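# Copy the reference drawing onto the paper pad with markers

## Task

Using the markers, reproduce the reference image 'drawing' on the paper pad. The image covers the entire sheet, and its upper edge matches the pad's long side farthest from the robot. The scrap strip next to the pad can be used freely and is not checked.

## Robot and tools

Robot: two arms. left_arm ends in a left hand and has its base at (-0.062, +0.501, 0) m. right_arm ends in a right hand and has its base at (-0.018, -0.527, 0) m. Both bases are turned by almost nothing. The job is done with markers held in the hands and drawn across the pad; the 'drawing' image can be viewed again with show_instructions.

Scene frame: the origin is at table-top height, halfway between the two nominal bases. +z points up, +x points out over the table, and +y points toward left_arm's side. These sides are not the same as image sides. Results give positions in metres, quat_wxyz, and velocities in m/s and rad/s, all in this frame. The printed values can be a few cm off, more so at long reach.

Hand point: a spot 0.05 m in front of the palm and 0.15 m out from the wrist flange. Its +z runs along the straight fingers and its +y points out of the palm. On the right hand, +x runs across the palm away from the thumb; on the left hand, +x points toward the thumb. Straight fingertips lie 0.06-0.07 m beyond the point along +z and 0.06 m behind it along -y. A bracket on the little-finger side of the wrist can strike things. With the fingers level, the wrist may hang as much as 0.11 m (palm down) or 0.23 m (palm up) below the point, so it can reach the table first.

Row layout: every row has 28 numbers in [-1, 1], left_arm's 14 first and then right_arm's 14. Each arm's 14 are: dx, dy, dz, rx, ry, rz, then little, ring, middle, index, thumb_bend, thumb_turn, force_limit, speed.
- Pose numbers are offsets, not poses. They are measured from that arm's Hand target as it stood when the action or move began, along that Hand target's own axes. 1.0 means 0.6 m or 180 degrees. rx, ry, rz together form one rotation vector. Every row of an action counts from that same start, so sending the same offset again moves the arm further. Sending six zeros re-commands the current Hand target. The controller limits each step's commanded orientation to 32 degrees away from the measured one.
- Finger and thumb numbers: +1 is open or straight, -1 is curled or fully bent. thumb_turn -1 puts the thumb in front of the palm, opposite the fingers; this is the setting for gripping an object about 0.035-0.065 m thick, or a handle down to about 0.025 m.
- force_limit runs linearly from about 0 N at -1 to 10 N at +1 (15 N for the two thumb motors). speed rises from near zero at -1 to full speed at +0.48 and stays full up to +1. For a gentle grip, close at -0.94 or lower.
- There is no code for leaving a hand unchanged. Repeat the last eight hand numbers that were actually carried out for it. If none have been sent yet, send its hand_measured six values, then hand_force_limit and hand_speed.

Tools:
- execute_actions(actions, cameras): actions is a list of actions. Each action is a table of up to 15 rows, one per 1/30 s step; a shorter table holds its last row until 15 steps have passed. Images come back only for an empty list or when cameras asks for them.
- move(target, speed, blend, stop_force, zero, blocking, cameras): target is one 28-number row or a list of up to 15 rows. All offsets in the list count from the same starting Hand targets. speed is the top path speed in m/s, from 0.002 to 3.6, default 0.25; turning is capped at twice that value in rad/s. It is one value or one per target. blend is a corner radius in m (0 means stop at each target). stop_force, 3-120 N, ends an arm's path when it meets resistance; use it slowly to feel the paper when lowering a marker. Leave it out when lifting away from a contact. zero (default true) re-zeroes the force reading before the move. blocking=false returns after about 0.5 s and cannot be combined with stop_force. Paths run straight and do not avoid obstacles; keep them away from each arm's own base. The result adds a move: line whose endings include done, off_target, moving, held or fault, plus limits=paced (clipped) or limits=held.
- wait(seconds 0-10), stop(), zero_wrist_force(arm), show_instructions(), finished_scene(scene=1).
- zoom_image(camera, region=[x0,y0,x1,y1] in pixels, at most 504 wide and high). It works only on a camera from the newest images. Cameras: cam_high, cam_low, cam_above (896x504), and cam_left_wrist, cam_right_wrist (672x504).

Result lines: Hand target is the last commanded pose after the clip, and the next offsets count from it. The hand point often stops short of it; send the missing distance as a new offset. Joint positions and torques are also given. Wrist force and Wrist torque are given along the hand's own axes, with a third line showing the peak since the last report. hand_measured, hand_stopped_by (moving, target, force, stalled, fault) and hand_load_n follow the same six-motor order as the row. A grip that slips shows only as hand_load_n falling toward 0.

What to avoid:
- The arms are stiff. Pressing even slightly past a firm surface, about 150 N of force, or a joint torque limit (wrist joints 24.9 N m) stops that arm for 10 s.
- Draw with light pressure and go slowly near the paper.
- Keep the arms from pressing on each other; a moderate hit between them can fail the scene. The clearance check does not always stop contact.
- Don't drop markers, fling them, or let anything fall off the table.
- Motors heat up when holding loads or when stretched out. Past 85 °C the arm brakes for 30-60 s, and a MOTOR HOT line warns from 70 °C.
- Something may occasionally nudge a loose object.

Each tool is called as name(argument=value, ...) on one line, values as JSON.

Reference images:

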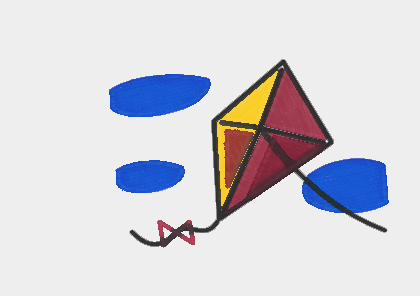

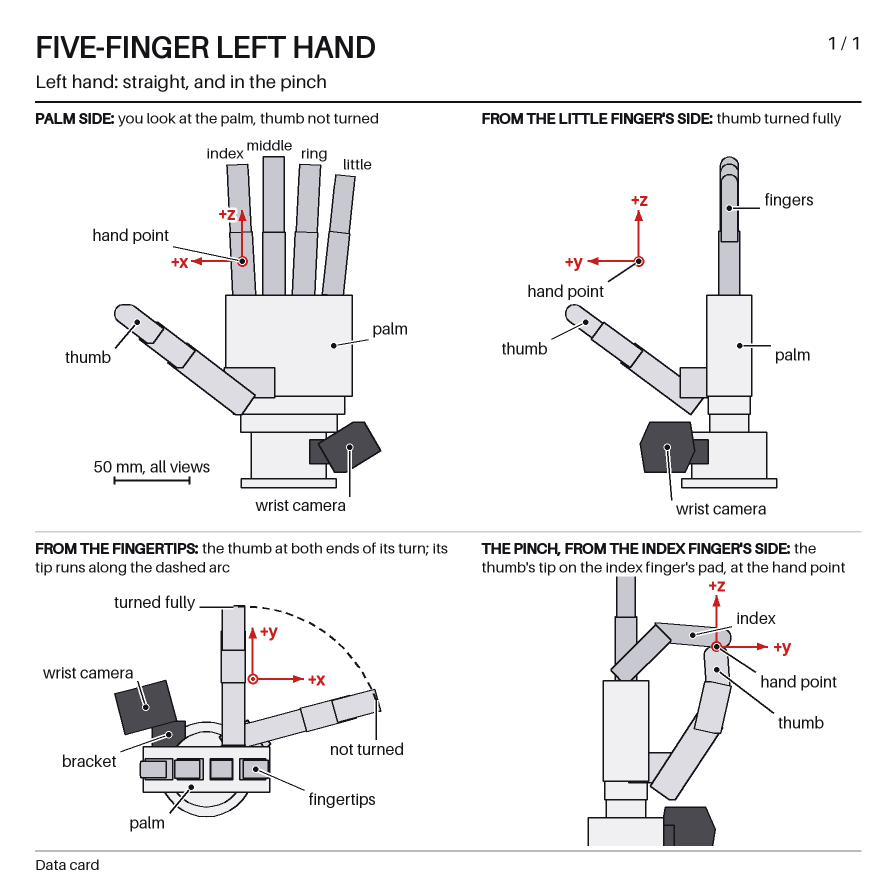

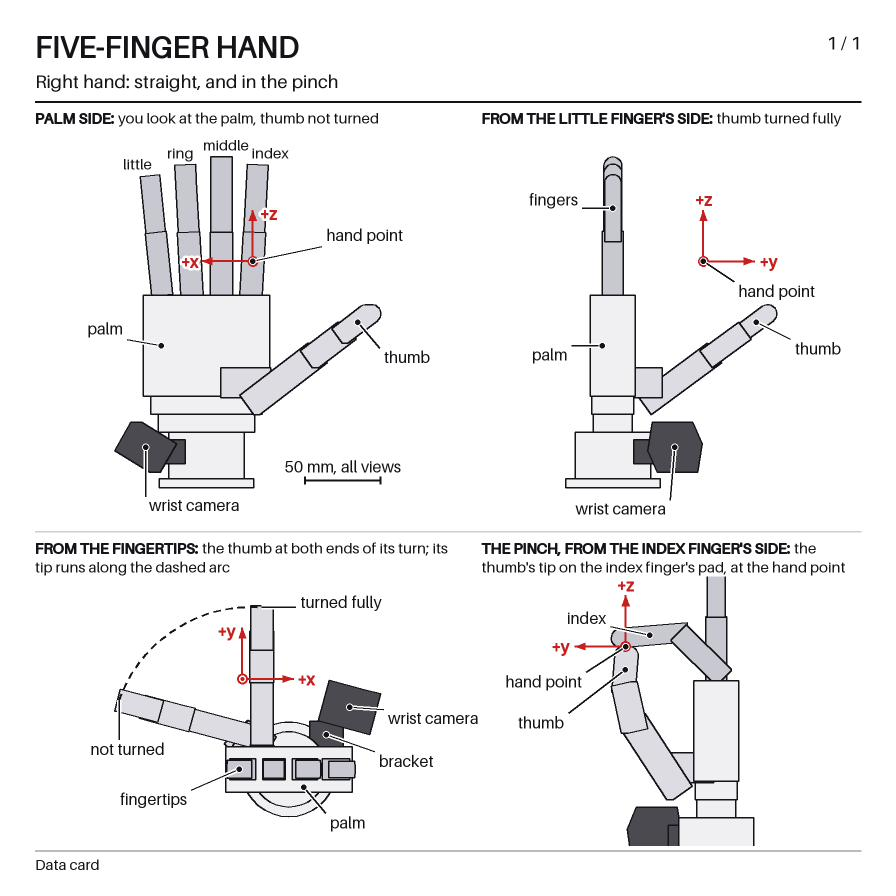

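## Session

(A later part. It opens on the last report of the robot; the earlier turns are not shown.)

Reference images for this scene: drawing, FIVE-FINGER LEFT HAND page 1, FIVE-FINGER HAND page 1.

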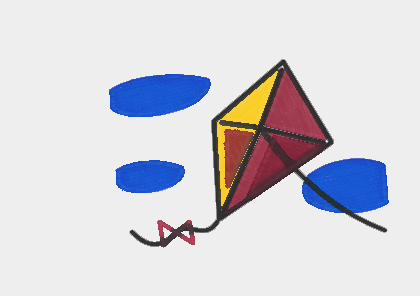

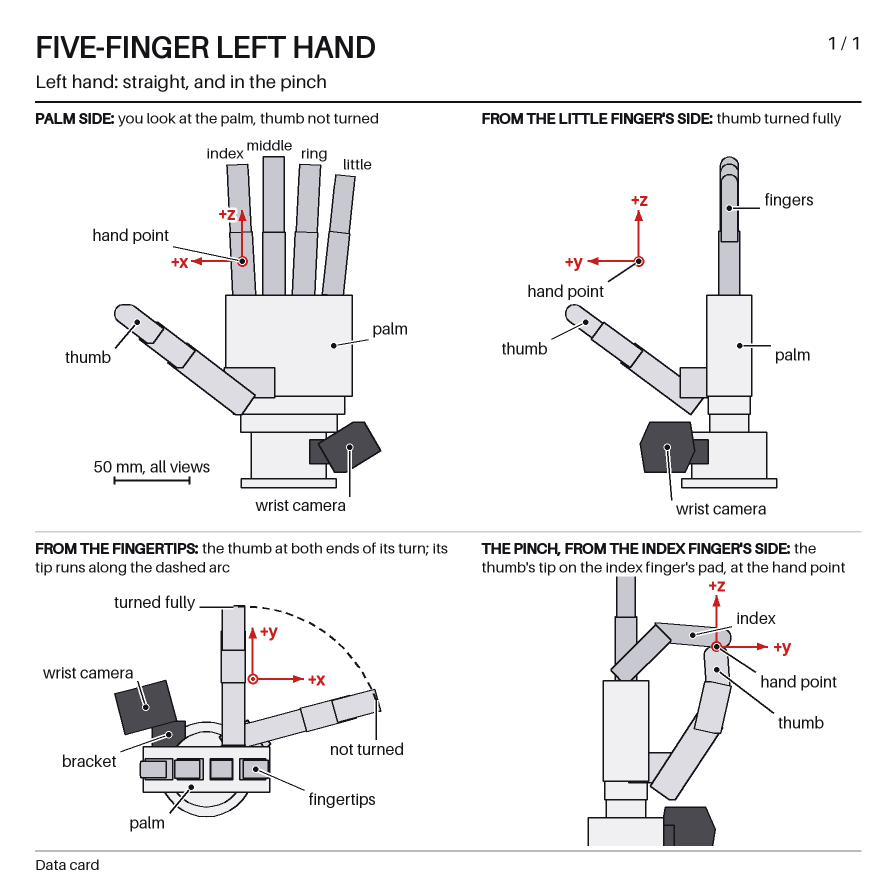

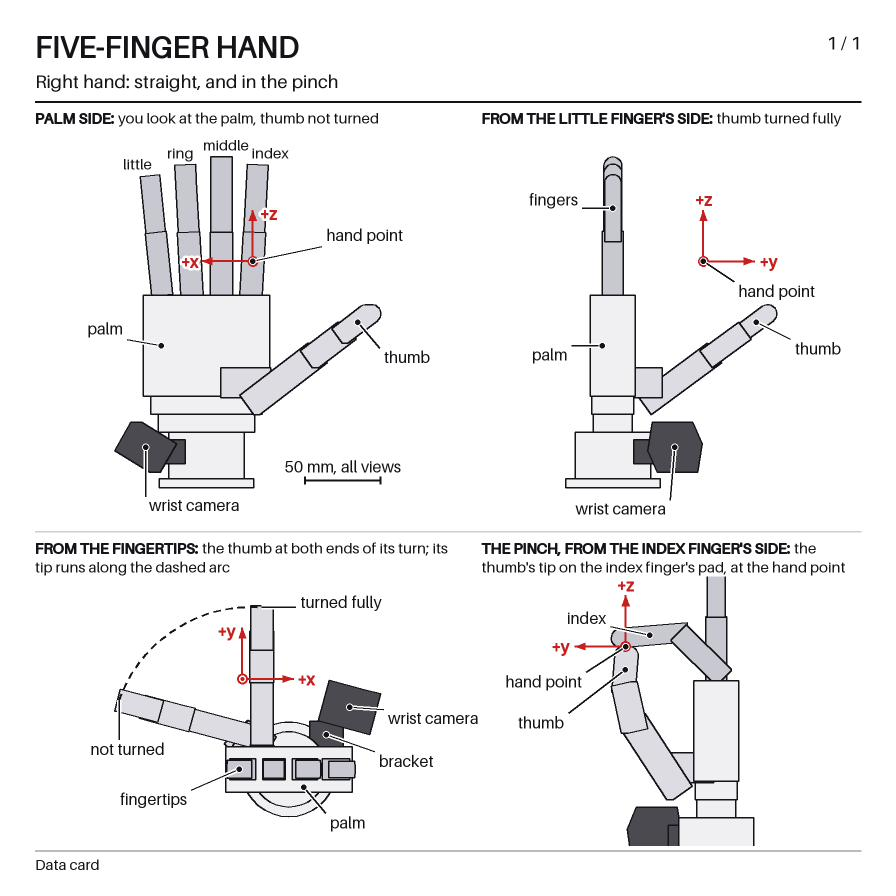

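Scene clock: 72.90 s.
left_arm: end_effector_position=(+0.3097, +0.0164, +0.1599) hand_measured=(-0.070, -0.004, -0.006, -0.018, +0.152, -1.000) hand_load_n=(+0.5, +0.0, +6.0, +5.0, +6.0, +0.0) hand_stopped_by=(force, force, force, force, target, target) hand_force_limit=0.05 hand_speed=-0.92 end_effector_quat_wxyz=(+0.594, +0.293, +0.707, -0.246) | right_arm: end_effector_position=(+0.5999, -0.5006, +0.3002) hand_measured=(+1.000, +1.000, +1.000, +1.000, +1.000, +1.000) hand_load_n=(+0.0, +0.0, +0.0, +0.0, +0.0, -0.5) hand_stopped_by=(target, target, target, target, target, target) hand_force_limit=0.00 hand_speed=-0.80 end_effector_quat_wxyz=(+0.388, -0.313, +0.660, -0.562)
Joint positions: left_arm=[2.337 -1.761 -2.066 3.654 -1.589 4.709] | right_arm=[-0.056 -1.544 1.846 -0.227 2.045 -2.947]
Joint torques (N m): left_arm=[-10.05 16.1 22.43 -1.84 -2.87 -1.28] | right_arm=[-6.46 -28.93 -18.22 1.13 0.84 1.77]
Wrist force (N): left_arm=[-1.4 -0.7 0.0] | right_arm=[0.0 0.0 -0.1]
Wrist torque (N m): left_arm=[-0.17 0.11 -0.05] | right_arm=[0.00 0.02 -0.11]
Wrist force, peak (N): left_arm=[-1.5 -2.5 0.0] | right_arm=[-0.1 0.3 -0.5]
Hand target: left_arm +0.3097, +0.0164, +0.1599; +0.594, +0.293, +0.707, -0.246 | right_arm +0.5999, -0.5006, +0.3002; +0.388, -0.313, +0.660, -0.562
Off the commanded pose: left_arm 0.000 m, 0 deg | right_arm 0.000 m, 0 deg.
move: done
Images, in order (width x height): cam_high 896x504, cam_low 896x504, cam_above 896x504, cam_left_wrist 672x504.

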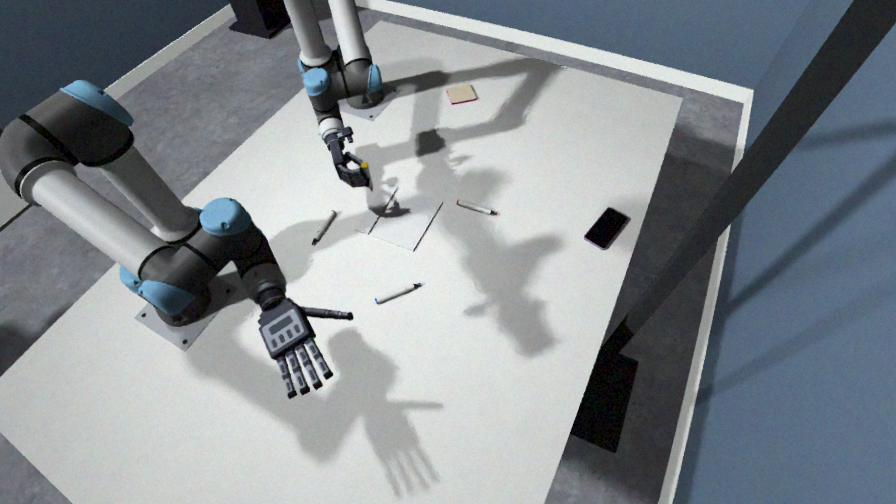

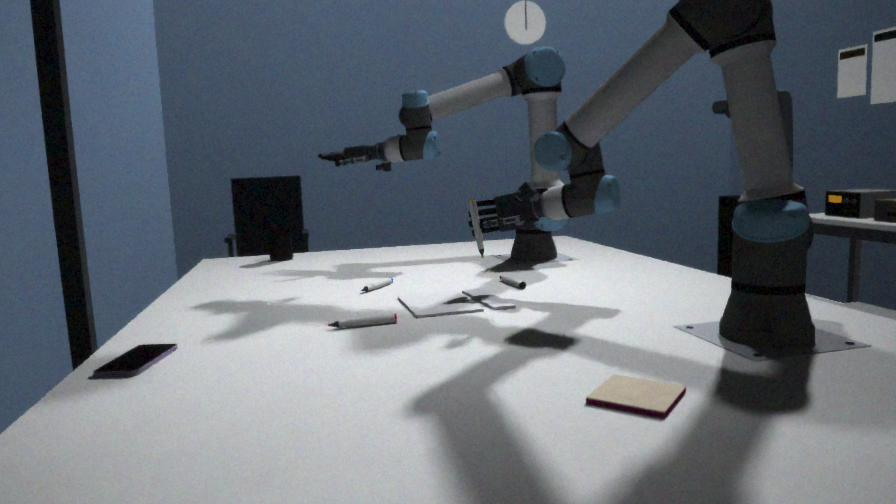

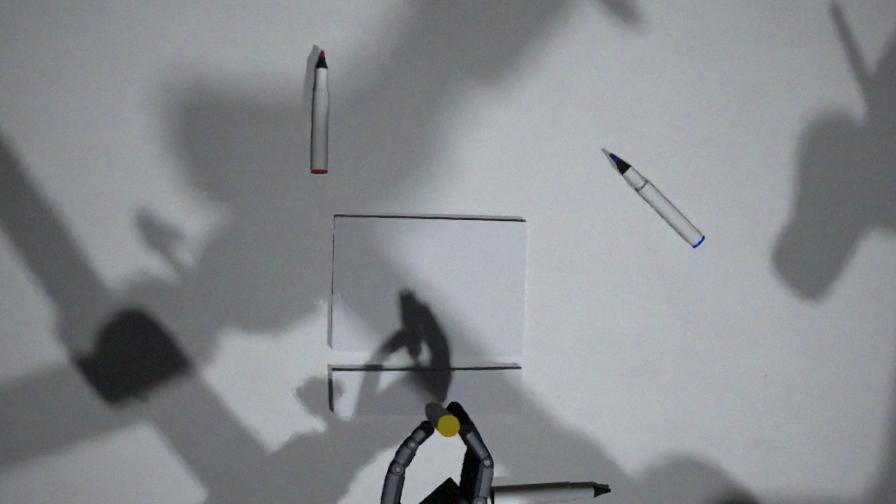

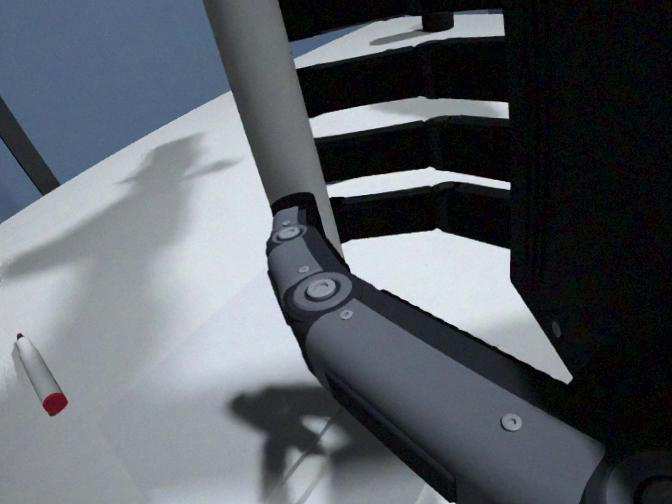

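move(target=[0.1231,0,0.0217,0,0,0, -0.2,-0.2,-0.35,-0.35,0.15,-1, 0.05, -0.92, 0,0,0,0,0,0, 1,1,1,1,1,1, 0, -0.8], cameras=[], speed=0.12)

move(target=[0.0492,0,0.0087,0,0,0, -0.2,-0.2,-0.35,-0.35,0.15,-1, 0.05, -0.92, 0,0,0,0,0,0, 1,1,1,1,1,1, 0, -0.8], cameras=["cam_low"], speed=0.005, stop_force=3)

zoom_image(camera="cam_low", region=[400, 200, 560, 340])

Scene clock: 74.90 s.
left_arm: end_effector_position=(+0.3098, +0.0163, +0.0850) hand_measured=(-0.070, -0.004, -0.006, -0.018, +0.152, -1.000) hand_load_n=(+0.5, +0.0, +6.0, +5.0, +6.5, +0.0) hand_stopped_by=(force, force, force, force, target, target) hand_force_limit=0.05 hand_speed=-0.92 end_effector_quat_wxyz=(+0.594, +0.293, +0.707, -0.246) | right_arm: end_effector_position=(+0.5999, -0.5006, +0.3002) hand_measured=(+1.000, +1.000, +1.000, +1.000, +1.000, +1.000) hand_load_n=(+0.0, +0.0, +0.0, +0.0, +0.0, -0.5) hand_stopped_by=(target, target, target, target, target, target) hand_force_limit=0.00 hand_speed=-0.80 end_effector_quat_wxyz=(+0.388, -0.313, +0.660, -0.562)
Joint positions: left_arm=[2.337 -1.907 -2.134 3.868 -1.589 4.709] | right_arm=[-0.056 -1.544 1.846 -0.227 2.045 -2.947]
Joint torques (N m): left_arm=[-5.31 17.89 5.23 4 -1.98 1.49] | right_arm=[-6.09 -30.06 -17.62 1.06 0.78 1.9]
Wrist force (N): left_arm=[-1.3 -0.9 0.4] | right_arm=[-0.1 -0.1 -0.2]
Wrist torque (N m): left_arm=[-0.22 0.08 -0.04] | right_arm=[0.00 0.03 -0.11]
Wrist force, peak (N): left_arm=[-2.3 -0.8 0.1] | right_arm=[-0.2 0.1 -0.5]
Hand target: left_arm +0.3098, +0.0163, +0.0849; +0.594, +0.293, +0.707, -0.246 | right_arm +0.5999, -0.5006, +0.3002; +0.388, -0.313, +0.660, -0.562
Off the commanded pose: left_arm 0.000 m, 0 deg | right_arm 0.000 m, 0 deg.
move: done
No camera images: "cameras" was empty.

Scene clock: 79.50 s.
left_arm: end_effector_position=(+0.3098, +0.0163, +0.0678) hand_measured=(-0.070, -0.004, -0.006, -0.018, +0.152, -1.000) hand_load_n=(+0.5, +0.5, +6.0, +5.0, +6.5, -0.5) hand_stopped_by=(force, force, force, force, target, target) hand_force_limit=0.05 hand_speed=-0.92 end_effector_quat_wxyz=(+0.594, +0.293, +0.707, -0.246) | right_arm: end_effector_position=(+0.5999, -0.5006, +0.3002) hand_measured=(+1.000, +1.000, +1.000, +1.000, +1.000, +1.000) hand_load_n=(+0.0, +0.0, +0.0, +0.0, +0.0, -0.5) hand_stopped_by=(target, target, target, target, target, target) hand_force_limit=0.00 hand_speed=-0.80 end_effector_quat_wxyz=(+0.388, -0.313, +0.660, -0.562)
Joint positions: left_arm=[2.337 -1.945 -2.145 3.916 -1.589 4.709] | right_arm=[-0.056 -1.544 1.846 -0.227 2.045 -2.947]
Joint torques (N m): left_arm=[-9.53 35.67 17.47 -2.66 -2.49 0.17] | right_arm=[-6.82 -29.41 -18.68 1.09 0.71 1.87]
Wrist force (N): left_arm=[-4.6 -0.9 0.1] | right_arm=[-0.2 0.1 -0.3]
Wrist torque (N m): left_arm=[-0.22 0.03 -0.03] | right_arm=[0.03 0.05 -0.11]
Wrist force, peak (N): left_arm=[-5.3 -0.9 0.2] | right_arm=[-0.2 -0.4 0.0]
Hand target: left_arm +0.3098, +0.0163, +0.0678; +0.594, +0.293, +0.707, -0.246 (not the last commanded pose) | right_arm +0.5999, -0.5006, +0.3002; +0.388, -0.313, +0.660, -0.562
Off the commanded pose: left_arm 0.013 m, 0 deg | right_arm 0.000 m, 0 deg.
move: contact (left_arm)
Images, in order (width x height): cam_low 896x504.

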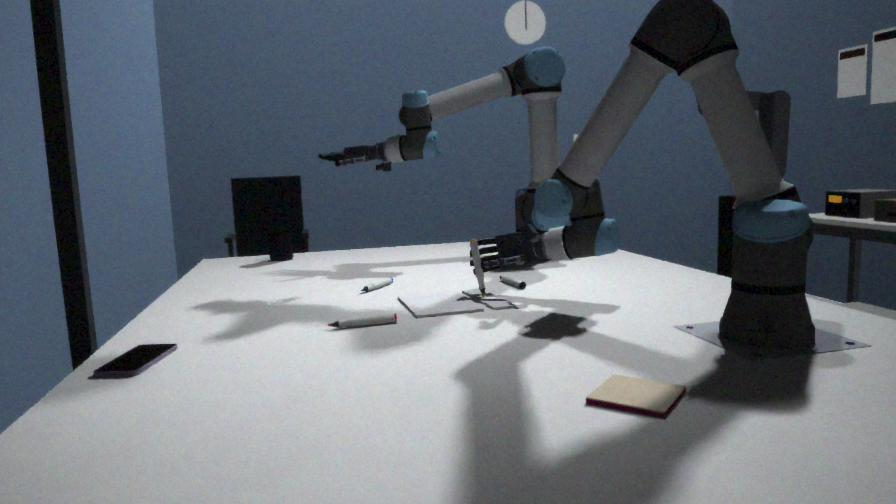

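Scaled by 3.150 from the camera's 896x504 image, which has a finer 1280x720 frame.

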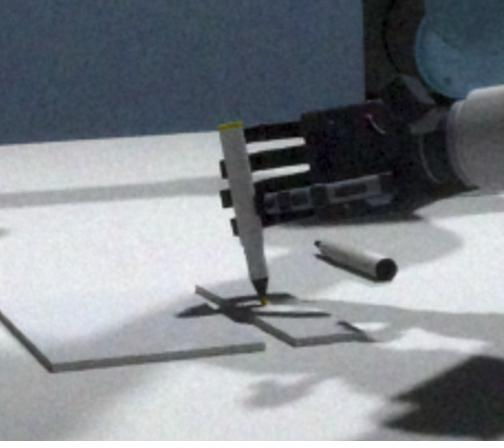

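move(target=[[0.0082,0.0471,-0.0464,0,0,0, -0.2,-0.2,-0.35,-0.35,0.15,-1, 0.05, -0.92, 0,0,0,0,0,0, 1,1,1,1,1,1, 0, -0.8],[-0.0247,0.0471,-0.0523,0,0,0, -0.2,-0.2,-0.35,-0.35,0.15,-1, 0.05, -0.92, 0,0,0,0,0,0, 1,1,1,1,1,1, 0, -0.8]], cameras=["cam_above","cam_low"], speed=0.04)

zoom_image(camera="cam_low", region=[400, 200, 560, 340])

zoom_image(camera="cam_above", region=[300, 350, 540, 504])

Scene clock: 82.33 s.
left_arm: end_effector_position=(+0.3097, +0.0563, +0.0878) hand_measured=(-0.070, -0.004, -0.006, -0.018, +0.152, -1.000) hand_load_n=(+0.0, +0.5, +6.5, +5.0, +6.0, +0.0) hand_stopped_by=(force, force, force, force, target, target) hand_force_limit=0.05 hand_speed=-0.92 end_effector_quat_wxyz=(+0.594, +0.293, +0.707, -0.246) | right_arm: end_effector_position=(+0.5999, -0.5006, +0.3002) hand_measured=(+1.000, +1.000, +1.000, +1.000, +1.000, +1.000) hand_load_n=(+0.0, +0.0, +0.0, +0.0, +0.0, +0.0) hand_stopped_by=(target, target, target, target, target, target) hand_force_limit=0.00 hand_speed=-0.80 end_effector_quat_wxyz=(+0.388, -0.313, +0.660, -0.562)
Joint positions: left_arm=[2.421 -1.832 -2.236 3.895 -1.507 4.723] | right_arm=[-0.056 -1.544 1.846 -0.227 2.045 -2.947]
Joint torques (N m): left_arm=[11.79 33.81 18.69 -1.47 2.2 1.16] | right_arm=[-6.51 -28.98 -18.4 0.98 0.63 1.72]
Wrist force (N): left_arm=[-1.4 -0.7 0.0] | right_arm=[0.0 0.0 -0.1]
Wrist torque (N m): left_arm=[-0.18 0.08 -0.16] | right_arm=[-0.01 0.00 -0.10]
Wrist force, peak (N): left_arm=[-4.8 -1.8 0.4] | right_arm=[-0.3 0.1 -0.1]
Hand target: left_arm +0.3097, +0.0563, +0.0878; +0.594, +0.293, +0.707, -0.246 | right_arm +0.5999, -0.5006, +0.3002; +0.388, -0.313, +0.660, -0.562
Off the commanded pose: left_arm 0.000 m, 0 deg | right_arm 0.000 m, 0 deg.
move: done
Images, in order (width x height): cam_low 896x504, cam_above 896x504.

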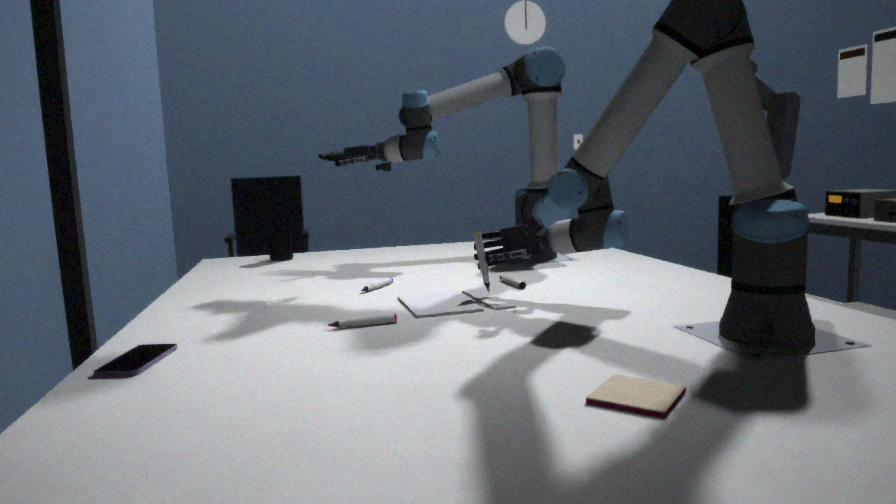

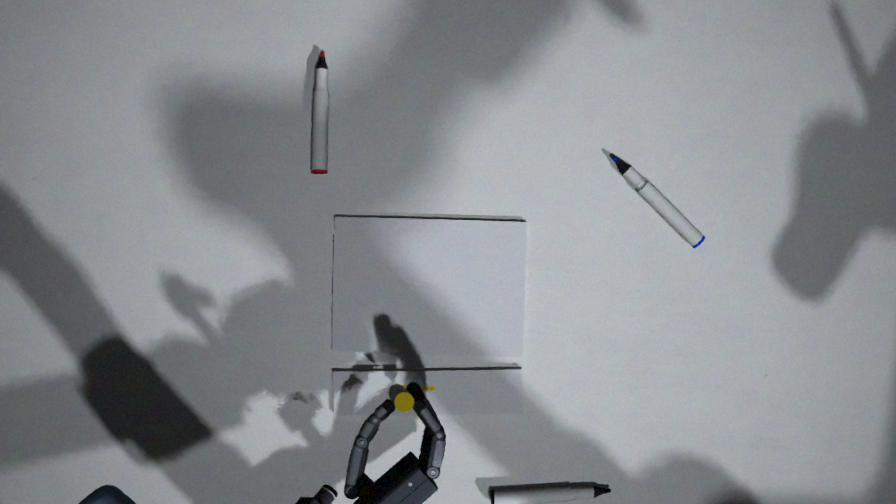

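Scaled by 3.150 from the camera's 896x504 image, which has a finer 1280x720 frame.

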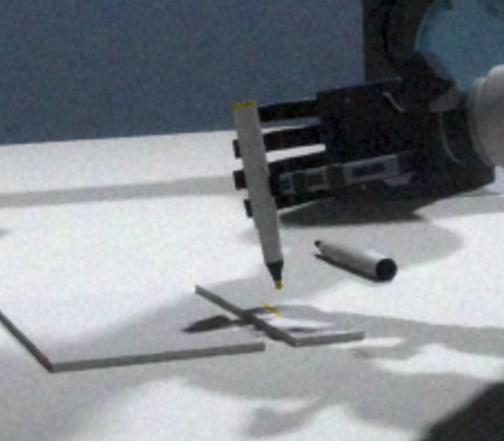

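Scaled by 2.100 from the camera's 896x504 image, which has a finer 1280x720 frame.

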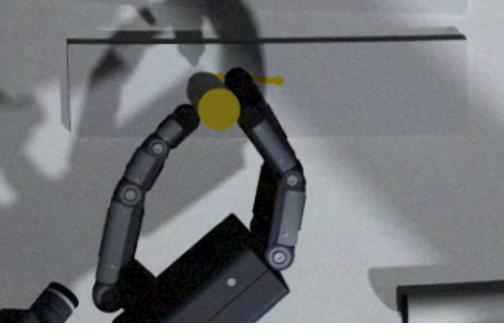

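move(target=[-0.1130,0.1768,-0.3192,0,0,0, -0.2,-0.2,-0.35,-0.35,0.15,-1, 0.05, -0.92, 0,0,0,0,0,0, 1,1,1,1,1,1, 0, -0.8], cameras=["cam_above","cam_high"], speed=0.25)

zoom_image(camera="cam_above", region=[320, 350, 540, 430])

zoom_image(camera="cam_above", region=[390, 370, 450, 410])

Scene clock: 85.00 s.
left_arm: end_effector_position=(+0.2594, +0.2564, +0.1876) hand_measured=(-0.070, -0.004, -0.006, -0.018, +0.152, -1.000) hand_load_n=(+0.5, +0.5, +6.5, +5.0, +6.5, +0.0) hand_stopped_by=(force, force, force, force, target, target) hand_force_limit=0.05 hand_speed=-0.92 end_effector_quat_wxyz=(+0.594, +0.293, +0.707, -0.246) | right_arm: end_effector_position=(+0.5999, -0.5006, +0.3002) hand_measured=(+1.000, +1.000, +1.000, +1.000, +1.000, +1.000) hand_load_n=(+0.0, +0.0, +0.0, +0.0, +0.0, +0.0) hand_stopped_by=(target, target, target, target, target, target) hand_force_limit=0.00 hand_speed=-0.80 end_effector_quat_wxyz=(+0.388, -0.313, +0.660, -0.562)
Joint positions: left_arm=[3.312 -0.956 -2.587 3.249 -0.636 4.952] | right_arm=[-0.056 -1.544 1.846 -0.227 2.045 -2.947]
Joint torques (N m): left_arm=[11.64 3.82 10.25 -2.76 2.57 1.24] | right_arm=[-6.46 -29.57 -18.78 1 0.64 1.8]
Wrist force (N): left_arm=[-1.3 -0.9 -0.4] | right_arm=[-0.2 -0.1 0.0]
Wrist torque (N m): left_arm=[-0.14 0.07 -0.12] | right_arm=[-0.02 0.03 -0.11]
Wrist force, peak (N): left_arm=[-1.1 -1.7 1.5] | right_arm=[-0.1 0.2 -0.4]
Hand target: left_arm +0.2594, +0.2565, +0.1876; +0.594, +0.293, +0.707, -0.246 | right_arm +0.5999, -0.5006, +0.3002; +0.388, -0.313, +0.660, -0.562
Off the commanded pose: left_arm 0.000 m, 0 deg | right_arm 0.000 m, 0 deg.
move: done
Images, in order (width x height): cam_high 896x504, cam_above 896x504.

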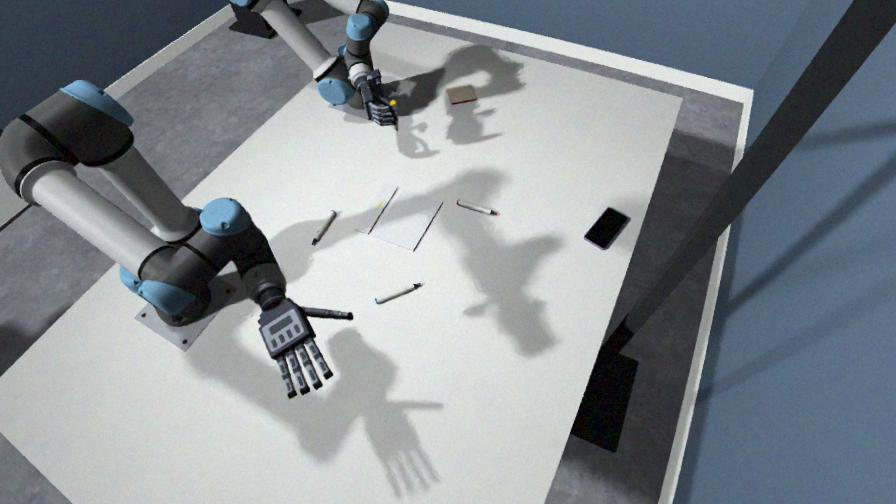

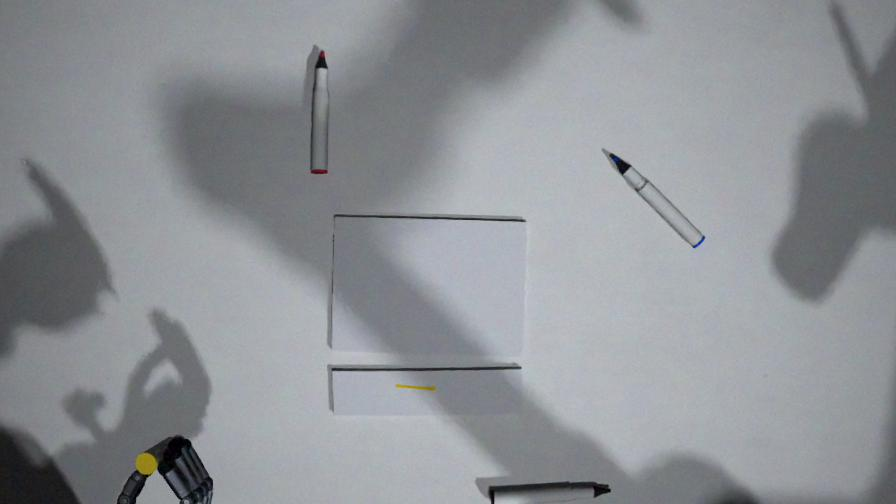

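Scaled by 2.291 from the camera's 896x504 image, which has a finer 1280x720 frame.

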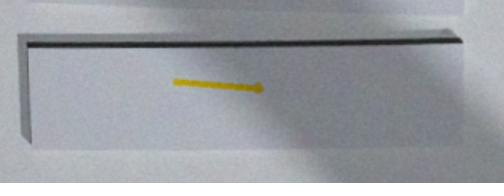

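Scaled by 8.400 from the camera's 896x504 image, which has a finer 1280x720 frame.

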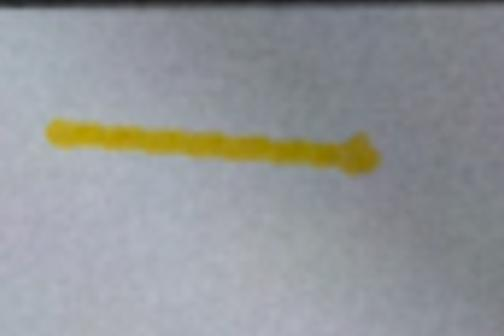

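move(target=[0.0993,-0.2782,0.4207,0,0,0, -0.2,-0.2,-0.35,-0.35,0.15,-1, 0.05, -0.92, 0,0,0,0,0,0, 1,1,1,1,1,1, 0, -0.8], cameras=[], speed=0.25)

move(target=[0.0361,0,0.0064,0,0,0, -0.2,-0.2,-0.35,-0.35,0.15,-1, 0.05, -0.92, 0,0,0,0,0,0, 1,1,1,1,1,1, 0, -0.8], cameras=[], speed=0.004, stop_force=3)

Scene clock: 89.27 s.
left_arm: end_effector_position=(+0.3102, -0.0301, +0.0854) hand_measured=(-0.070, -0.004, -0.006, -0.018, +0.152, -1.000) hand_load_n=(+0.0, +0.5, +6.0, +5.0, +6.0, +0.0) hand_stopped_by=(force, force, force, force, target, target) hand_force_limit=0.05 hand_speed=-0.92 end_effector_quat_wxyz=(+0.594, +0.293, +0.707, -0.246) | right_arm: end_effector_position=(+0.5999, -0.5006, +0.3002) hand_measured=(+1.000, +1.000, +1.000, +1.000, +1.000, +1.000) hand_load_n=(+0.0, +0.0, +0.0, -0.5, +0.0, -0.5) hand_stopped_by=(target, target, target, target, target, target) hand_force_limit=0.00 hand_speed=-0.80 end_effector_quat_wxyz=(+0.388, -0.313, +0.660, -0.562)
Joint positions: left_arm=[2.259 -1.984 -2.008 3.818 -1.666 4.696] | right_arm=[-0.056 -1.544 1.846 -0.227 2.045 -2.947]
Joint torques (N m): left_arm=[-10.89 21.62 21.43 -1.79 -2.57 -1.26] | right_arm=[-5.73 -29.38 -19.15 0.83 0.71 1.72]
Wrist force (N): left_arm=[-1.1 -1.3 0.4] | right_arm=[0.0 0.2 -0.2]
Wrist torque (N m): left_arm=[-0.28 0.05 -0.01] | right_arm=[0.04 0.02 -0.09]
Wrist force, peak (N): left_arm=[-1.2 -1.7 1.0] | right_arm=[-0.2 -0.1 -0.5]
Hand target: left_arm +0.3102, -0.0301, +0.0854; +0.594, +0.293, +0.707, -0.246 | right_arm +0.5999, -0.5006, +0.3002; +0.388, -0.313, +0.660, -0.562
Off the commanded pose: left_arm 0.000 m, 0 deg | right_arm 0.000 m, 0 deg.
move: done
No camera images: "cameras" was empty.

Scene clock: 94.83 s.
left_arm: end_effector_position=(+0.3102, -0.0301, +0.0678) hand_measured=(-0.070, -0.004, -0.006, -0.018, +0.152, -1.000) hand_load_n=(+0.5, +0.5, +6.5, +4.5, +6.5, -0.5) hand_stopped_by=(force, force, force, force, target, target) hand_force_limit=0.05 hand_speed=-0.92 end_effector_quat_wxyz=(+0.594, +0.293, +0.707, -0.246) | right_arm: end_effector_position=(+0.5999, -0.5006, +0.3002) hand_measured=(+1.000, +1.000, +1.000, +1.000, +1.000, +1.000) hand_load_n=(+0.0, +0.0, +0.0, +0.0, +0.0, -0.5) hand_stopped_by=(target, target, target, target, target, target) hand_force_limit=0.00 hand_speed=-0.80 end_effector_quat_wxyz=(+0.388, -0.313, +0.660, -0.562)
Joint positions: left_arm=[2.259 -2.019 -2.017 3.863 -1.666 4.696] | right_arm=[-0.056 -1.544 1.846 -0.227 2.045 -2.947]
Joint torques (N m): left_arm=[-8.96 38.71 16.28 -2.55 -2.36 -1.28] | right_arm=[-5.65 -30.13 -20.63 0.89 0.68 1.79]
Wrist force (N): left_arm=[-4.6 -1.3 -0.1] | right_arm=[-0.1 0.1 -0.1]
Wrist torque (N m): left_arm=[-0.24 0.02 0.02] | right_arm=[0.02 0.03 -0.11]
Wrist force, peak (N): left_arm=[-5.4 -1.0 0.0] | right_arm=[-0.5 0.1 -0.2]
Hand target: left_arm +0.3102, -0.0301, +0.0678; +0.594, +0.293, +0.707, -0.246 (not the last commanded pose) | right_arm +0.5999, -0.5006, +0.3002; +0.388, -0.313, +0.660, -0.562
Off the commanded pose: left_arm 0.004 m, 0 deg | right_arm 0.000 m, 0 deg.
move: contact (left_arm)
No camera images: "cameras" was empty.

move(target=[-0.00049,0,-0.00009,0,0,0, -0.2,-0.2,-0.35,-0.35,0.15,-1, 0.05, -0.92, 0,0,0,0,0,0, 1,1,1,1,1,1, 0, -0.8], cameras=[], speed=0.01)

move(target=[-0.00049,0,-0.00009,0,0,0, -0.2,-0.2,-0.35,-0.35,0.15,-1, 0.05, -0.92, 0,0,0,0,0,0, 1,1,1,1,1,1, 0, -0.8], cameras=[], speed=0.01)

move(target=[-0.00049,0,-0.00009,0,0,0, -0.2,-0.2,-0.35,-0.35,0.15,-1, 0.05, -0.92, 0,0,0,0,0,0, 1,1,1,1,1,1, 0, -0.8], cameras=[], speed=0.01)

Scene clock: 96.00 s.
left_arm: end_effector_position=(+0.3102, -0.0301, +0.0681) hand_measured=(-0.070, -0.004, -0.006, -0.018, +0.152, -1.000) hand_load_n=(+0.5, +0.5, +6.5, +5.0, +6.5, -0.5) hand_stopped_by=(force, force, force, force, target, target) hand_force_limit=0.05 hand_speed=-0.92 end_effector_quat_wxyz=(+0.594, +0.293, +0.707, -0.246) | right_arm: end_effector_position=(+0.5999, -0.5006, +0.3002) hand_measured=(+1.000, +1.000, +1.000, +1.000, +1.000, +1.000) hand_load_n=(+0.0, +0.0, +0.0, +0.0, +0.0, -0.5) hand_stopped_by=(target, target, target, target, target, target) hand_force_limit=0.00 hand_speed=-0.80 end_effector_quat_wxyz=(+0.388, -0.313, +0.660, -0.562)
Joint positions: left_arm=[2.259 -2.019 -2.017 3.862 -1.666 4.696] | right_arm=[-0.056 -1.544 1.846 -0.227 2.045 -2.947]
Joint torques (N m): left_arm=[-8.63 40.28 19.13 -2.12 -2.29 -1.21] | right_arm=[-6.3 -29.21 -20.39 0.81 0.61 1.64]
Wrist force (N): left_arm=[-2.7 -1.1 0.1] | right_arm=[-0.1 -0.2 -0.2]
Wrist torque (N m): left_arm=[-0.23 0.05 0.01] | right_arm=[-0.01 0.03 -0.11]
Wrist force, peak (N): left_arm=[-4.7 -1.2 -0.2] | right_arm=[-0.3 0.2 -0.3]
Hand target: left_arm +0.3102, -0.0301, +0.0681; +0.594, +0.293, +0.707, -0.246 | right_arm +0.5999, -0.5006, +0.3002; +0.388, -0.313, +0.660, -0.562
Off the commanded pose: left_arm 0.000 m, 0 deg | right_arm 0.000 m, 0 deg.
move: done
No camera images: "cameras" was empty.

Scene clock: 96.70 s.
left_arm: end_effector_position=(+0.3102, -0.0301, +0.0684) hand_measured=(-0.070, -0.004, -0.006, -0.018, +0.152, -1.000) hand_load_n=(+0.0, +0.0, +6.5, +5.0, +6.0, +0.0) hand_stopped_by=(force, force, force, force, target, target) hand_force_limit=0.05 hand_speed=-0.92 end_effector_quat_wxyz=(+0.594, +0.293, +0.707, -0.246) | right_arm: end_effector_position=(+0.5999, -0.5006, +0.3002) hand_measured=(+1.000, +1.000, +1.000, +1.000, +1.000, +1.000) hand_load_n=(+0.0, +0.0, +0.0, +0.0, +0.0, +0.0) hand_stopped_by=(target, target, target, target, target, target) hand_force_limit=0.00 hand_speed=-0.80 end_effector_quat_wxyz=(+0.388, -0.313, +0.660, -0.562)
Joint positions: left_arm=[2.259 -2.018 -2.017 3.861 -1.666 4.696] | right_arm=[-0.056 -1.544 1.846 -0.227 2.045 -2.947]
Joint torques (N m): left_arm=[-8.95 41.46 20.04 -1.93 -2.36 -1.21] | right_arm=[-5.53 -29.6 -19.68 0.91 0.38 1.7]
Wrist force (N): left_arm=[-1.4 -0.8 0.1] | right_arm=[-0.3 0.1 -0.3]
Wrist torque (N m): left_arm=[-0.19 0.08 -0.03] | right_arm=[0.03 0.06 -0.12]
Wrist force, peak (N): left_arm=[-2.7 -0.9 -0.1] | right_arm=[-0.4 -0.1 -0.1]
Hand target: left_arm +0.3102, -0.0301, +0.0684; +0.594, +0.293, +0.707, -0.246 | right_arm +0.5999, -0.5006, +0.3002; +0.388, -0.313, +0.660, -0.562
Off the commanded pose: left_arm 0.000 m, 0 deg | right_arm 0.000 m, 0 deg.
move: done
No camera images: "cameras" was empty.

Scene clock: 97.40 s.
left_arm: end_effector_position=(+0.3102, -0.0301, +0.0687) hand_measured=(-0.070, -0.004, -0.006, -0.018, +0.152, -1.000) hand_load_n=(+0.0, +0.0, +6.5, +5.0, +6.5, +0.0) hand_stopped_by=(force, force, force, force, target, target) hand_force_limit=0.05 hand_speed=-0.92 end_effector_quat_wxyz=(+0.594, +0.293, +0.707, -0.246) | right_arm: end_effector_position=(+0.5999, -0.5006, +0.3002) hand_measured=(+1.000, +1.000, +1.000, +1.000, +1.000, +1.000) hand_load_n=(+0.0, +0.0, +0.0, +0.0, +0.0, -0.5) hand_stopped_by=(target, target, target, target, target, target) hand_force_limit=0.00 hand_speed=-0.80 end_effector_quat_wxyz=(+0.388, -0.313, +0.660, -0.562)
Joint positions: left_arm=[2.259 -2.017 -2.017 3.86 -1.666 4.696] | right_arm=[-0.056 -1.544 1.846 -0.227 2.045 -2.947]
Joint torques (N m): left_arm=[-9.39 41.46 19.82 -1.82 -2.49 -1.13] | right_arm=[-6.75 -29.05 -21.17 0.68 0.63 1.79]
Wrist force (N): left_arm=[-1.0 -0.9 0.1] | right_arm=[-0.2 0.1 0.0]
Wrist torque (N m): left_arm=[-0.21 0.04 0.00] | right_arm=[0.00 0.03 -0.11]
Wrist force, peak (N): left_arm=[-1.3 -1.3 0.3] | right_arm=[-0.4 0.0 -0.2]
Hand target: left_arm +0.3102, -0.0301, +0.0687; +0.594, +0.293, +0.707, -0.246 | right_arm +0.5999, -0.5006, +0.3002; +0.388, -0.313, +0.660, -0.562
Off the commanded pose: left_arm 0.000 m, 0 deg | right_arm 0.000 m, 0 deg.
move: done
No camera images: "cameras" was empty.

move(target=[[0.00098,0,0.00017,0,0,0,-0.2,-0.2,-0.35,-0.35,0.15,-1,0.05,-0.92,0,0,0,0,0,0,1,1,1,1,1,1,0,-0.8],[-0.00516,-0.03536,0.03499,0,0,0,-0.2,-0.2,-0.35,-0.35,0.15,-1,0.05,-0.92,0,0,0,0,0,0,1,1,1,1,1,1,0,-0.8],[-0.02255,-0.03536,0.03193,0,0,0,-0.2,-0.2,-0.35,-0.35,0.15,-1,0.05,-0.92,0,0,0,0,0,0,1,1,1,1,1,1,0,-0.8],[-0.02009,-0.0495,0.0180,0,0,0,-0.2,-0.2,-0.35,-0.35,0.15,-1,0.05,-0.92,0,0,0,0,0,0,1,1,1,1,1,1,0,-0.8],[-0.00319,-0.0495,0.02099,0,0,0,-0.2,-0.2,-0.35,-0.35,0.15,-1,0.05,-0.92,0,0,0,0,0,0,1,1,1,1,1,1,0,-0.8],[0.00295,-0.01414,-0.01384,0,0,0,-0.2,-0.2,-0.35,-0.35,0.15,-1,0.05,-0.92,0,0,0,0,0,0,1,1,1,1,1,1,0,-0.8],[-0.01395,-0.01414,-0.01682,0,0,0,-0.2,-0.2,-0.35,-0.35,0.15,-1,0.05,-0.92,0,0,0,0,0,0,1,1,1,1,1,1,0,-0.8],[-0.01887,0.01414,0.01104,0,0,0,-0.2,-0.2,-0.35,-0.35,0.15,-1,0.05,-0.92,0,0,0,0,0,0,1,1,1,1,1,1,0,-0.8],[-0.00246,0.01414,0.01393,0,0,0,-0.2,-0.2,-0.35,-0.35,0.15,-1,0.05,-0.92,0,0,0,0,0,0,1,1,1,1,1,1,0,-0.8],[-0.0086,-0.02121,0.04875,0,0,0,-0.2,-0.2,-0.35,-0.35,0.15,-1,0.05,-0.92,0,0,0,0,0,0,1,1,1,1,1,1,0,-0.8],[-0.0283,-0.02121,0.04528,0,0,0,-0.2,-0.2,-0.35,-0.35,0.15,-1,0.05,-0.92,0,0,0,0,0,0,1,1,1,1,1,1,0,-0.8]], cameras=[], speed=0.04, blend=0.0005)

Scene clock: 103.87 s.
left_arm: end_effector_position=(+0.3222, -0.0601, +0.0807) hand_measured=(-0.070, -0.004, -0.006, -0.018, +0.152, -1.000) hand_load_n=(+0.0, +0.0, +6.0, +5.0, +6.5, +0.0) hand_stopped_by=(force, force, force, force, target, target) hand_force_limit=0.05 hand_speed=-0.92 end_effector_quat_wxyz=(+0.594, +0.293, +0.707, -0.246) | right_arm: end_effector_position=(+0.5999, -0.5006, +0.3002) hand_measured=(+1.000, +1.000, +1.000, +1.000, +1.000, +1.000) hand_load_n=(+0.0, +0.0, +0.0, +0.0, +0.0, -0.5) hand_stopped_by=(target, target, target, target, target, target) hand_force_limit=0.00 hand_speed=-0.80 end_effector_quat_wxyz=(+0.388, -0.313, +0.660, -0.562)
Joint positions: left_arm=[2.237 -2.051 -1.912 3.789 -1.688 4.692] | right_arm=[-0.056 -1.544 1.846 -0.227 2.045 -2.947]
Joint torques (N m): left_arm=[-10.29 43.75 20.58 -1.83 -2.64 -1.37] | right_arm=[-5.38 -29.3 -20.78 0.8 0.57 1.62]
Wrist force (N): left_arm=[-1.2 -0.9 0.0] | right_arm=[-0.1 -0.1 -0.3]
Wrist torque (N m): left_arm=[-0.22 0.05 -0.03] | right_arm=[-0.01 0.03 -0.11]
Wrist force, peak (N): left_arm=[-2.3 -0.5 -0.3] | right_arm=[-0.2 -0.3 -0.4]
Hand target: left_arm +0.3222, -0.0601, +0.0808; +0.594, +0.293, +0.707, -0.246 | right_arm +0.5999, -0.5006, +0.3002; +0.388, -0.313, +0.660, -0.562
Off the commanded pose: left_arm 0.000 m, 0 deg | right_arm 0.000 m, 0 deg.
move: done; blend cut to 0.0003 m at target 1
No camera images: "cameras" was empty.

move(target=[-0.0978,0.2998,-0.4706,0,0,0, -0.2,-0.2,-0.35,-0.35,0.15,-1, 0.05, -0.92, 0,0,0,0,0,0, 1,1,1,1,1,1, 0, -0.8], cameras=["cam_above"], speed=0.3)

zoom_image(camera="cam_above", region=[390, 360, 530, 420])

zoom_image(camera="cam_above", region=[455, 365, 515, 415])

Scene clock: 106.57 s.
left_arm: end_effector_position=(+0.2597, +0.2565, +0.1872) hand_measured=(-0.070, -0.004, -0.006, -0.018, +0.152, -1.000) hand_load_n=(+0.0, +0.0, +6.5, +5.0, +6.0, +0.0) hand_stopped_by=(force, force, force, force, target, target) hand_force_limit=0.05 hand_speed=-0.92 end_effector_quat_wxyz=(+0.594, +0.293, +0.707, -0.246) | right_arm: end_effector_position=(+0.5999, -0.5006, +0.3002) hand_measured=(+1.000, +1.000, +1.000, +1.000, +1.000, +1.000) hand_load_n=(+0.0, +0.0, +0.0, +0.0, +0.0, +0.0) hand_stopped_by=(target, target, target, target, target, target) hand_force_limit=0.00 hand_speed=-0.80 end_effector_quat_wxyz=(+0.388, -0.313, +0.660, -0.562)
Joint positions: left_arm=[3.313 -0.958 -2.588 3.251 -0.635 4.952] | right_arm=[-0.056 -1.544 1.846 -0.227 2.045 -2.947]
Joint torques (N m): left_arm=[12.44 3.58 10.92 -2.8 2.96 1.37] | right_arm=[-6.34 -28.69 -21.31 0.89 0.36 1.76]
Wrist force (N): left_arm=[-1.5 -1.0 0.1] | right_arm=[-0.3 -0.1 -0.2]
Wrist torque (N m): left_arm=[-0.19 0.10 -0.13] | right_arm=[0.00 0.05 -0.12]
Wrist force, peak (N): left_arm=[-1.0 -1.7 1.2] | right_arm=[-0.5 0.0 -0.3]
Hand target: left_arm +0.2597, +0.2566, +0.1872; +0.594, +0.293, +0.707, -0.246 | right_arm +0.5999, -0.5006, +0.3002; +0.388, -0.313, +0.660, -0.562
Off the commanded pose: left_arm 0.000 m, 0 deg | right_arm 0.000 m, 0 deg.
move: done
Images, in order (width x height): cam_above 896x504.

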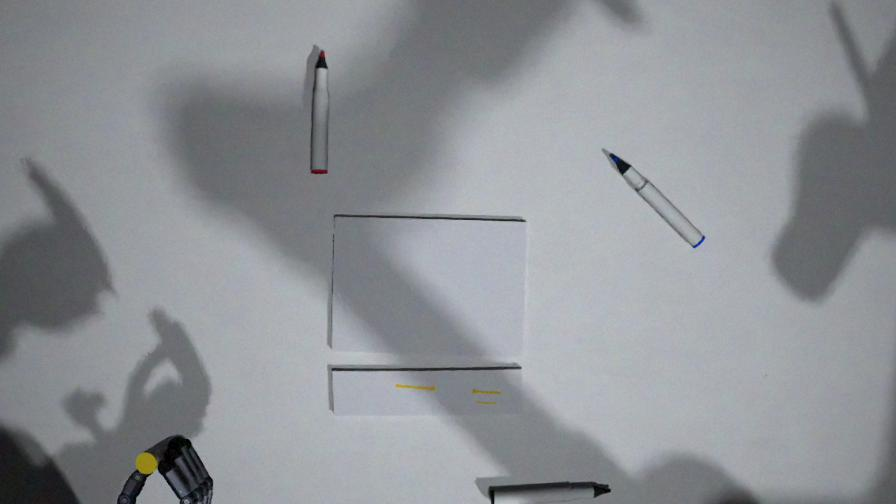

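Scaled by 3.600 from the camera's 896x504 image, which has a finer 1280x720 frame.

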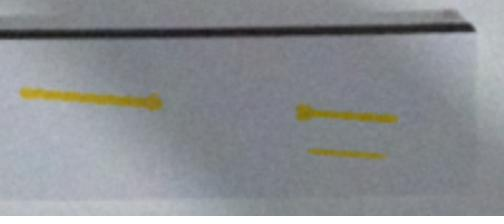

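Scaled by 8.400 from the camera's 896x504 image, which has a finer 1280x720 frame.

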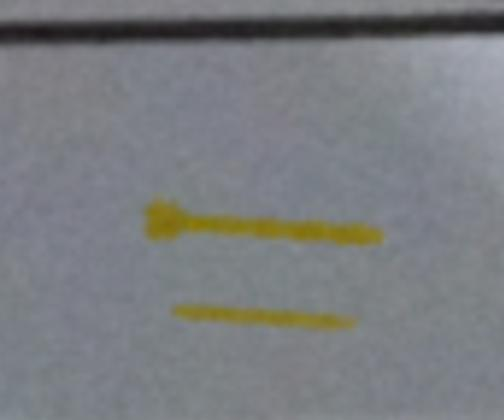

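zoom_image(camera="cam_above", region=[320, 205, 350, 225])

zoom_image(camera="cam_above", region=[510, 210, 540, 230])

zoom_image(camera="cam_above", region=[320, 338, 350, 358])

zoom_image(camera="cam_above", region=[510, 345, 540, 365])

Scaled by 16.800 from the camera's 896x504 image, which has a finer 1280x720 frame.

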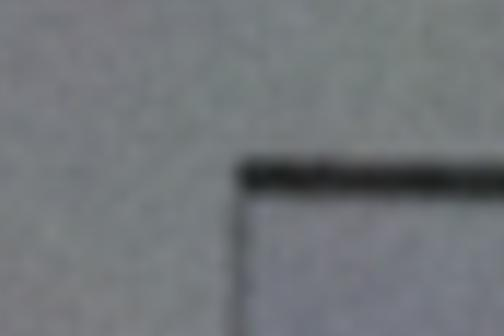

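Scaled by 16.800 from the camera's 896x504 image, which has a finer 1280x720 frame.

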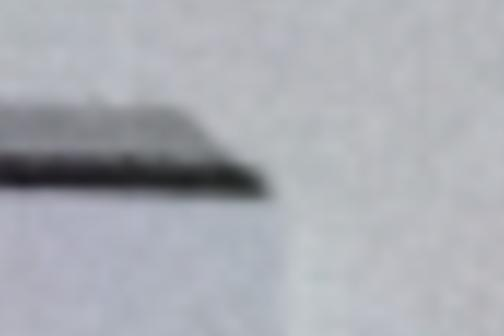

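Scaled by 16.800 from the camera's 896x504 image, which has a finer 1280x720 frame.

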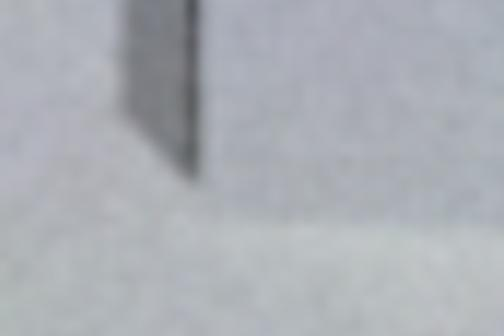

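Scaled by 16.800 from the camera's 896x504 image, which has a finer 1280x720 frame.

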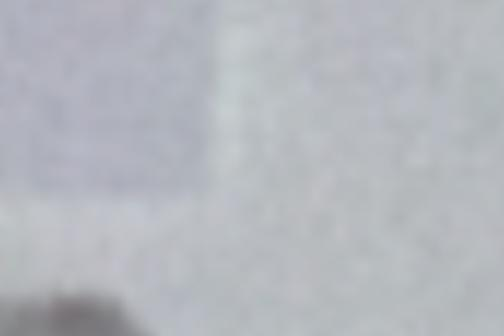

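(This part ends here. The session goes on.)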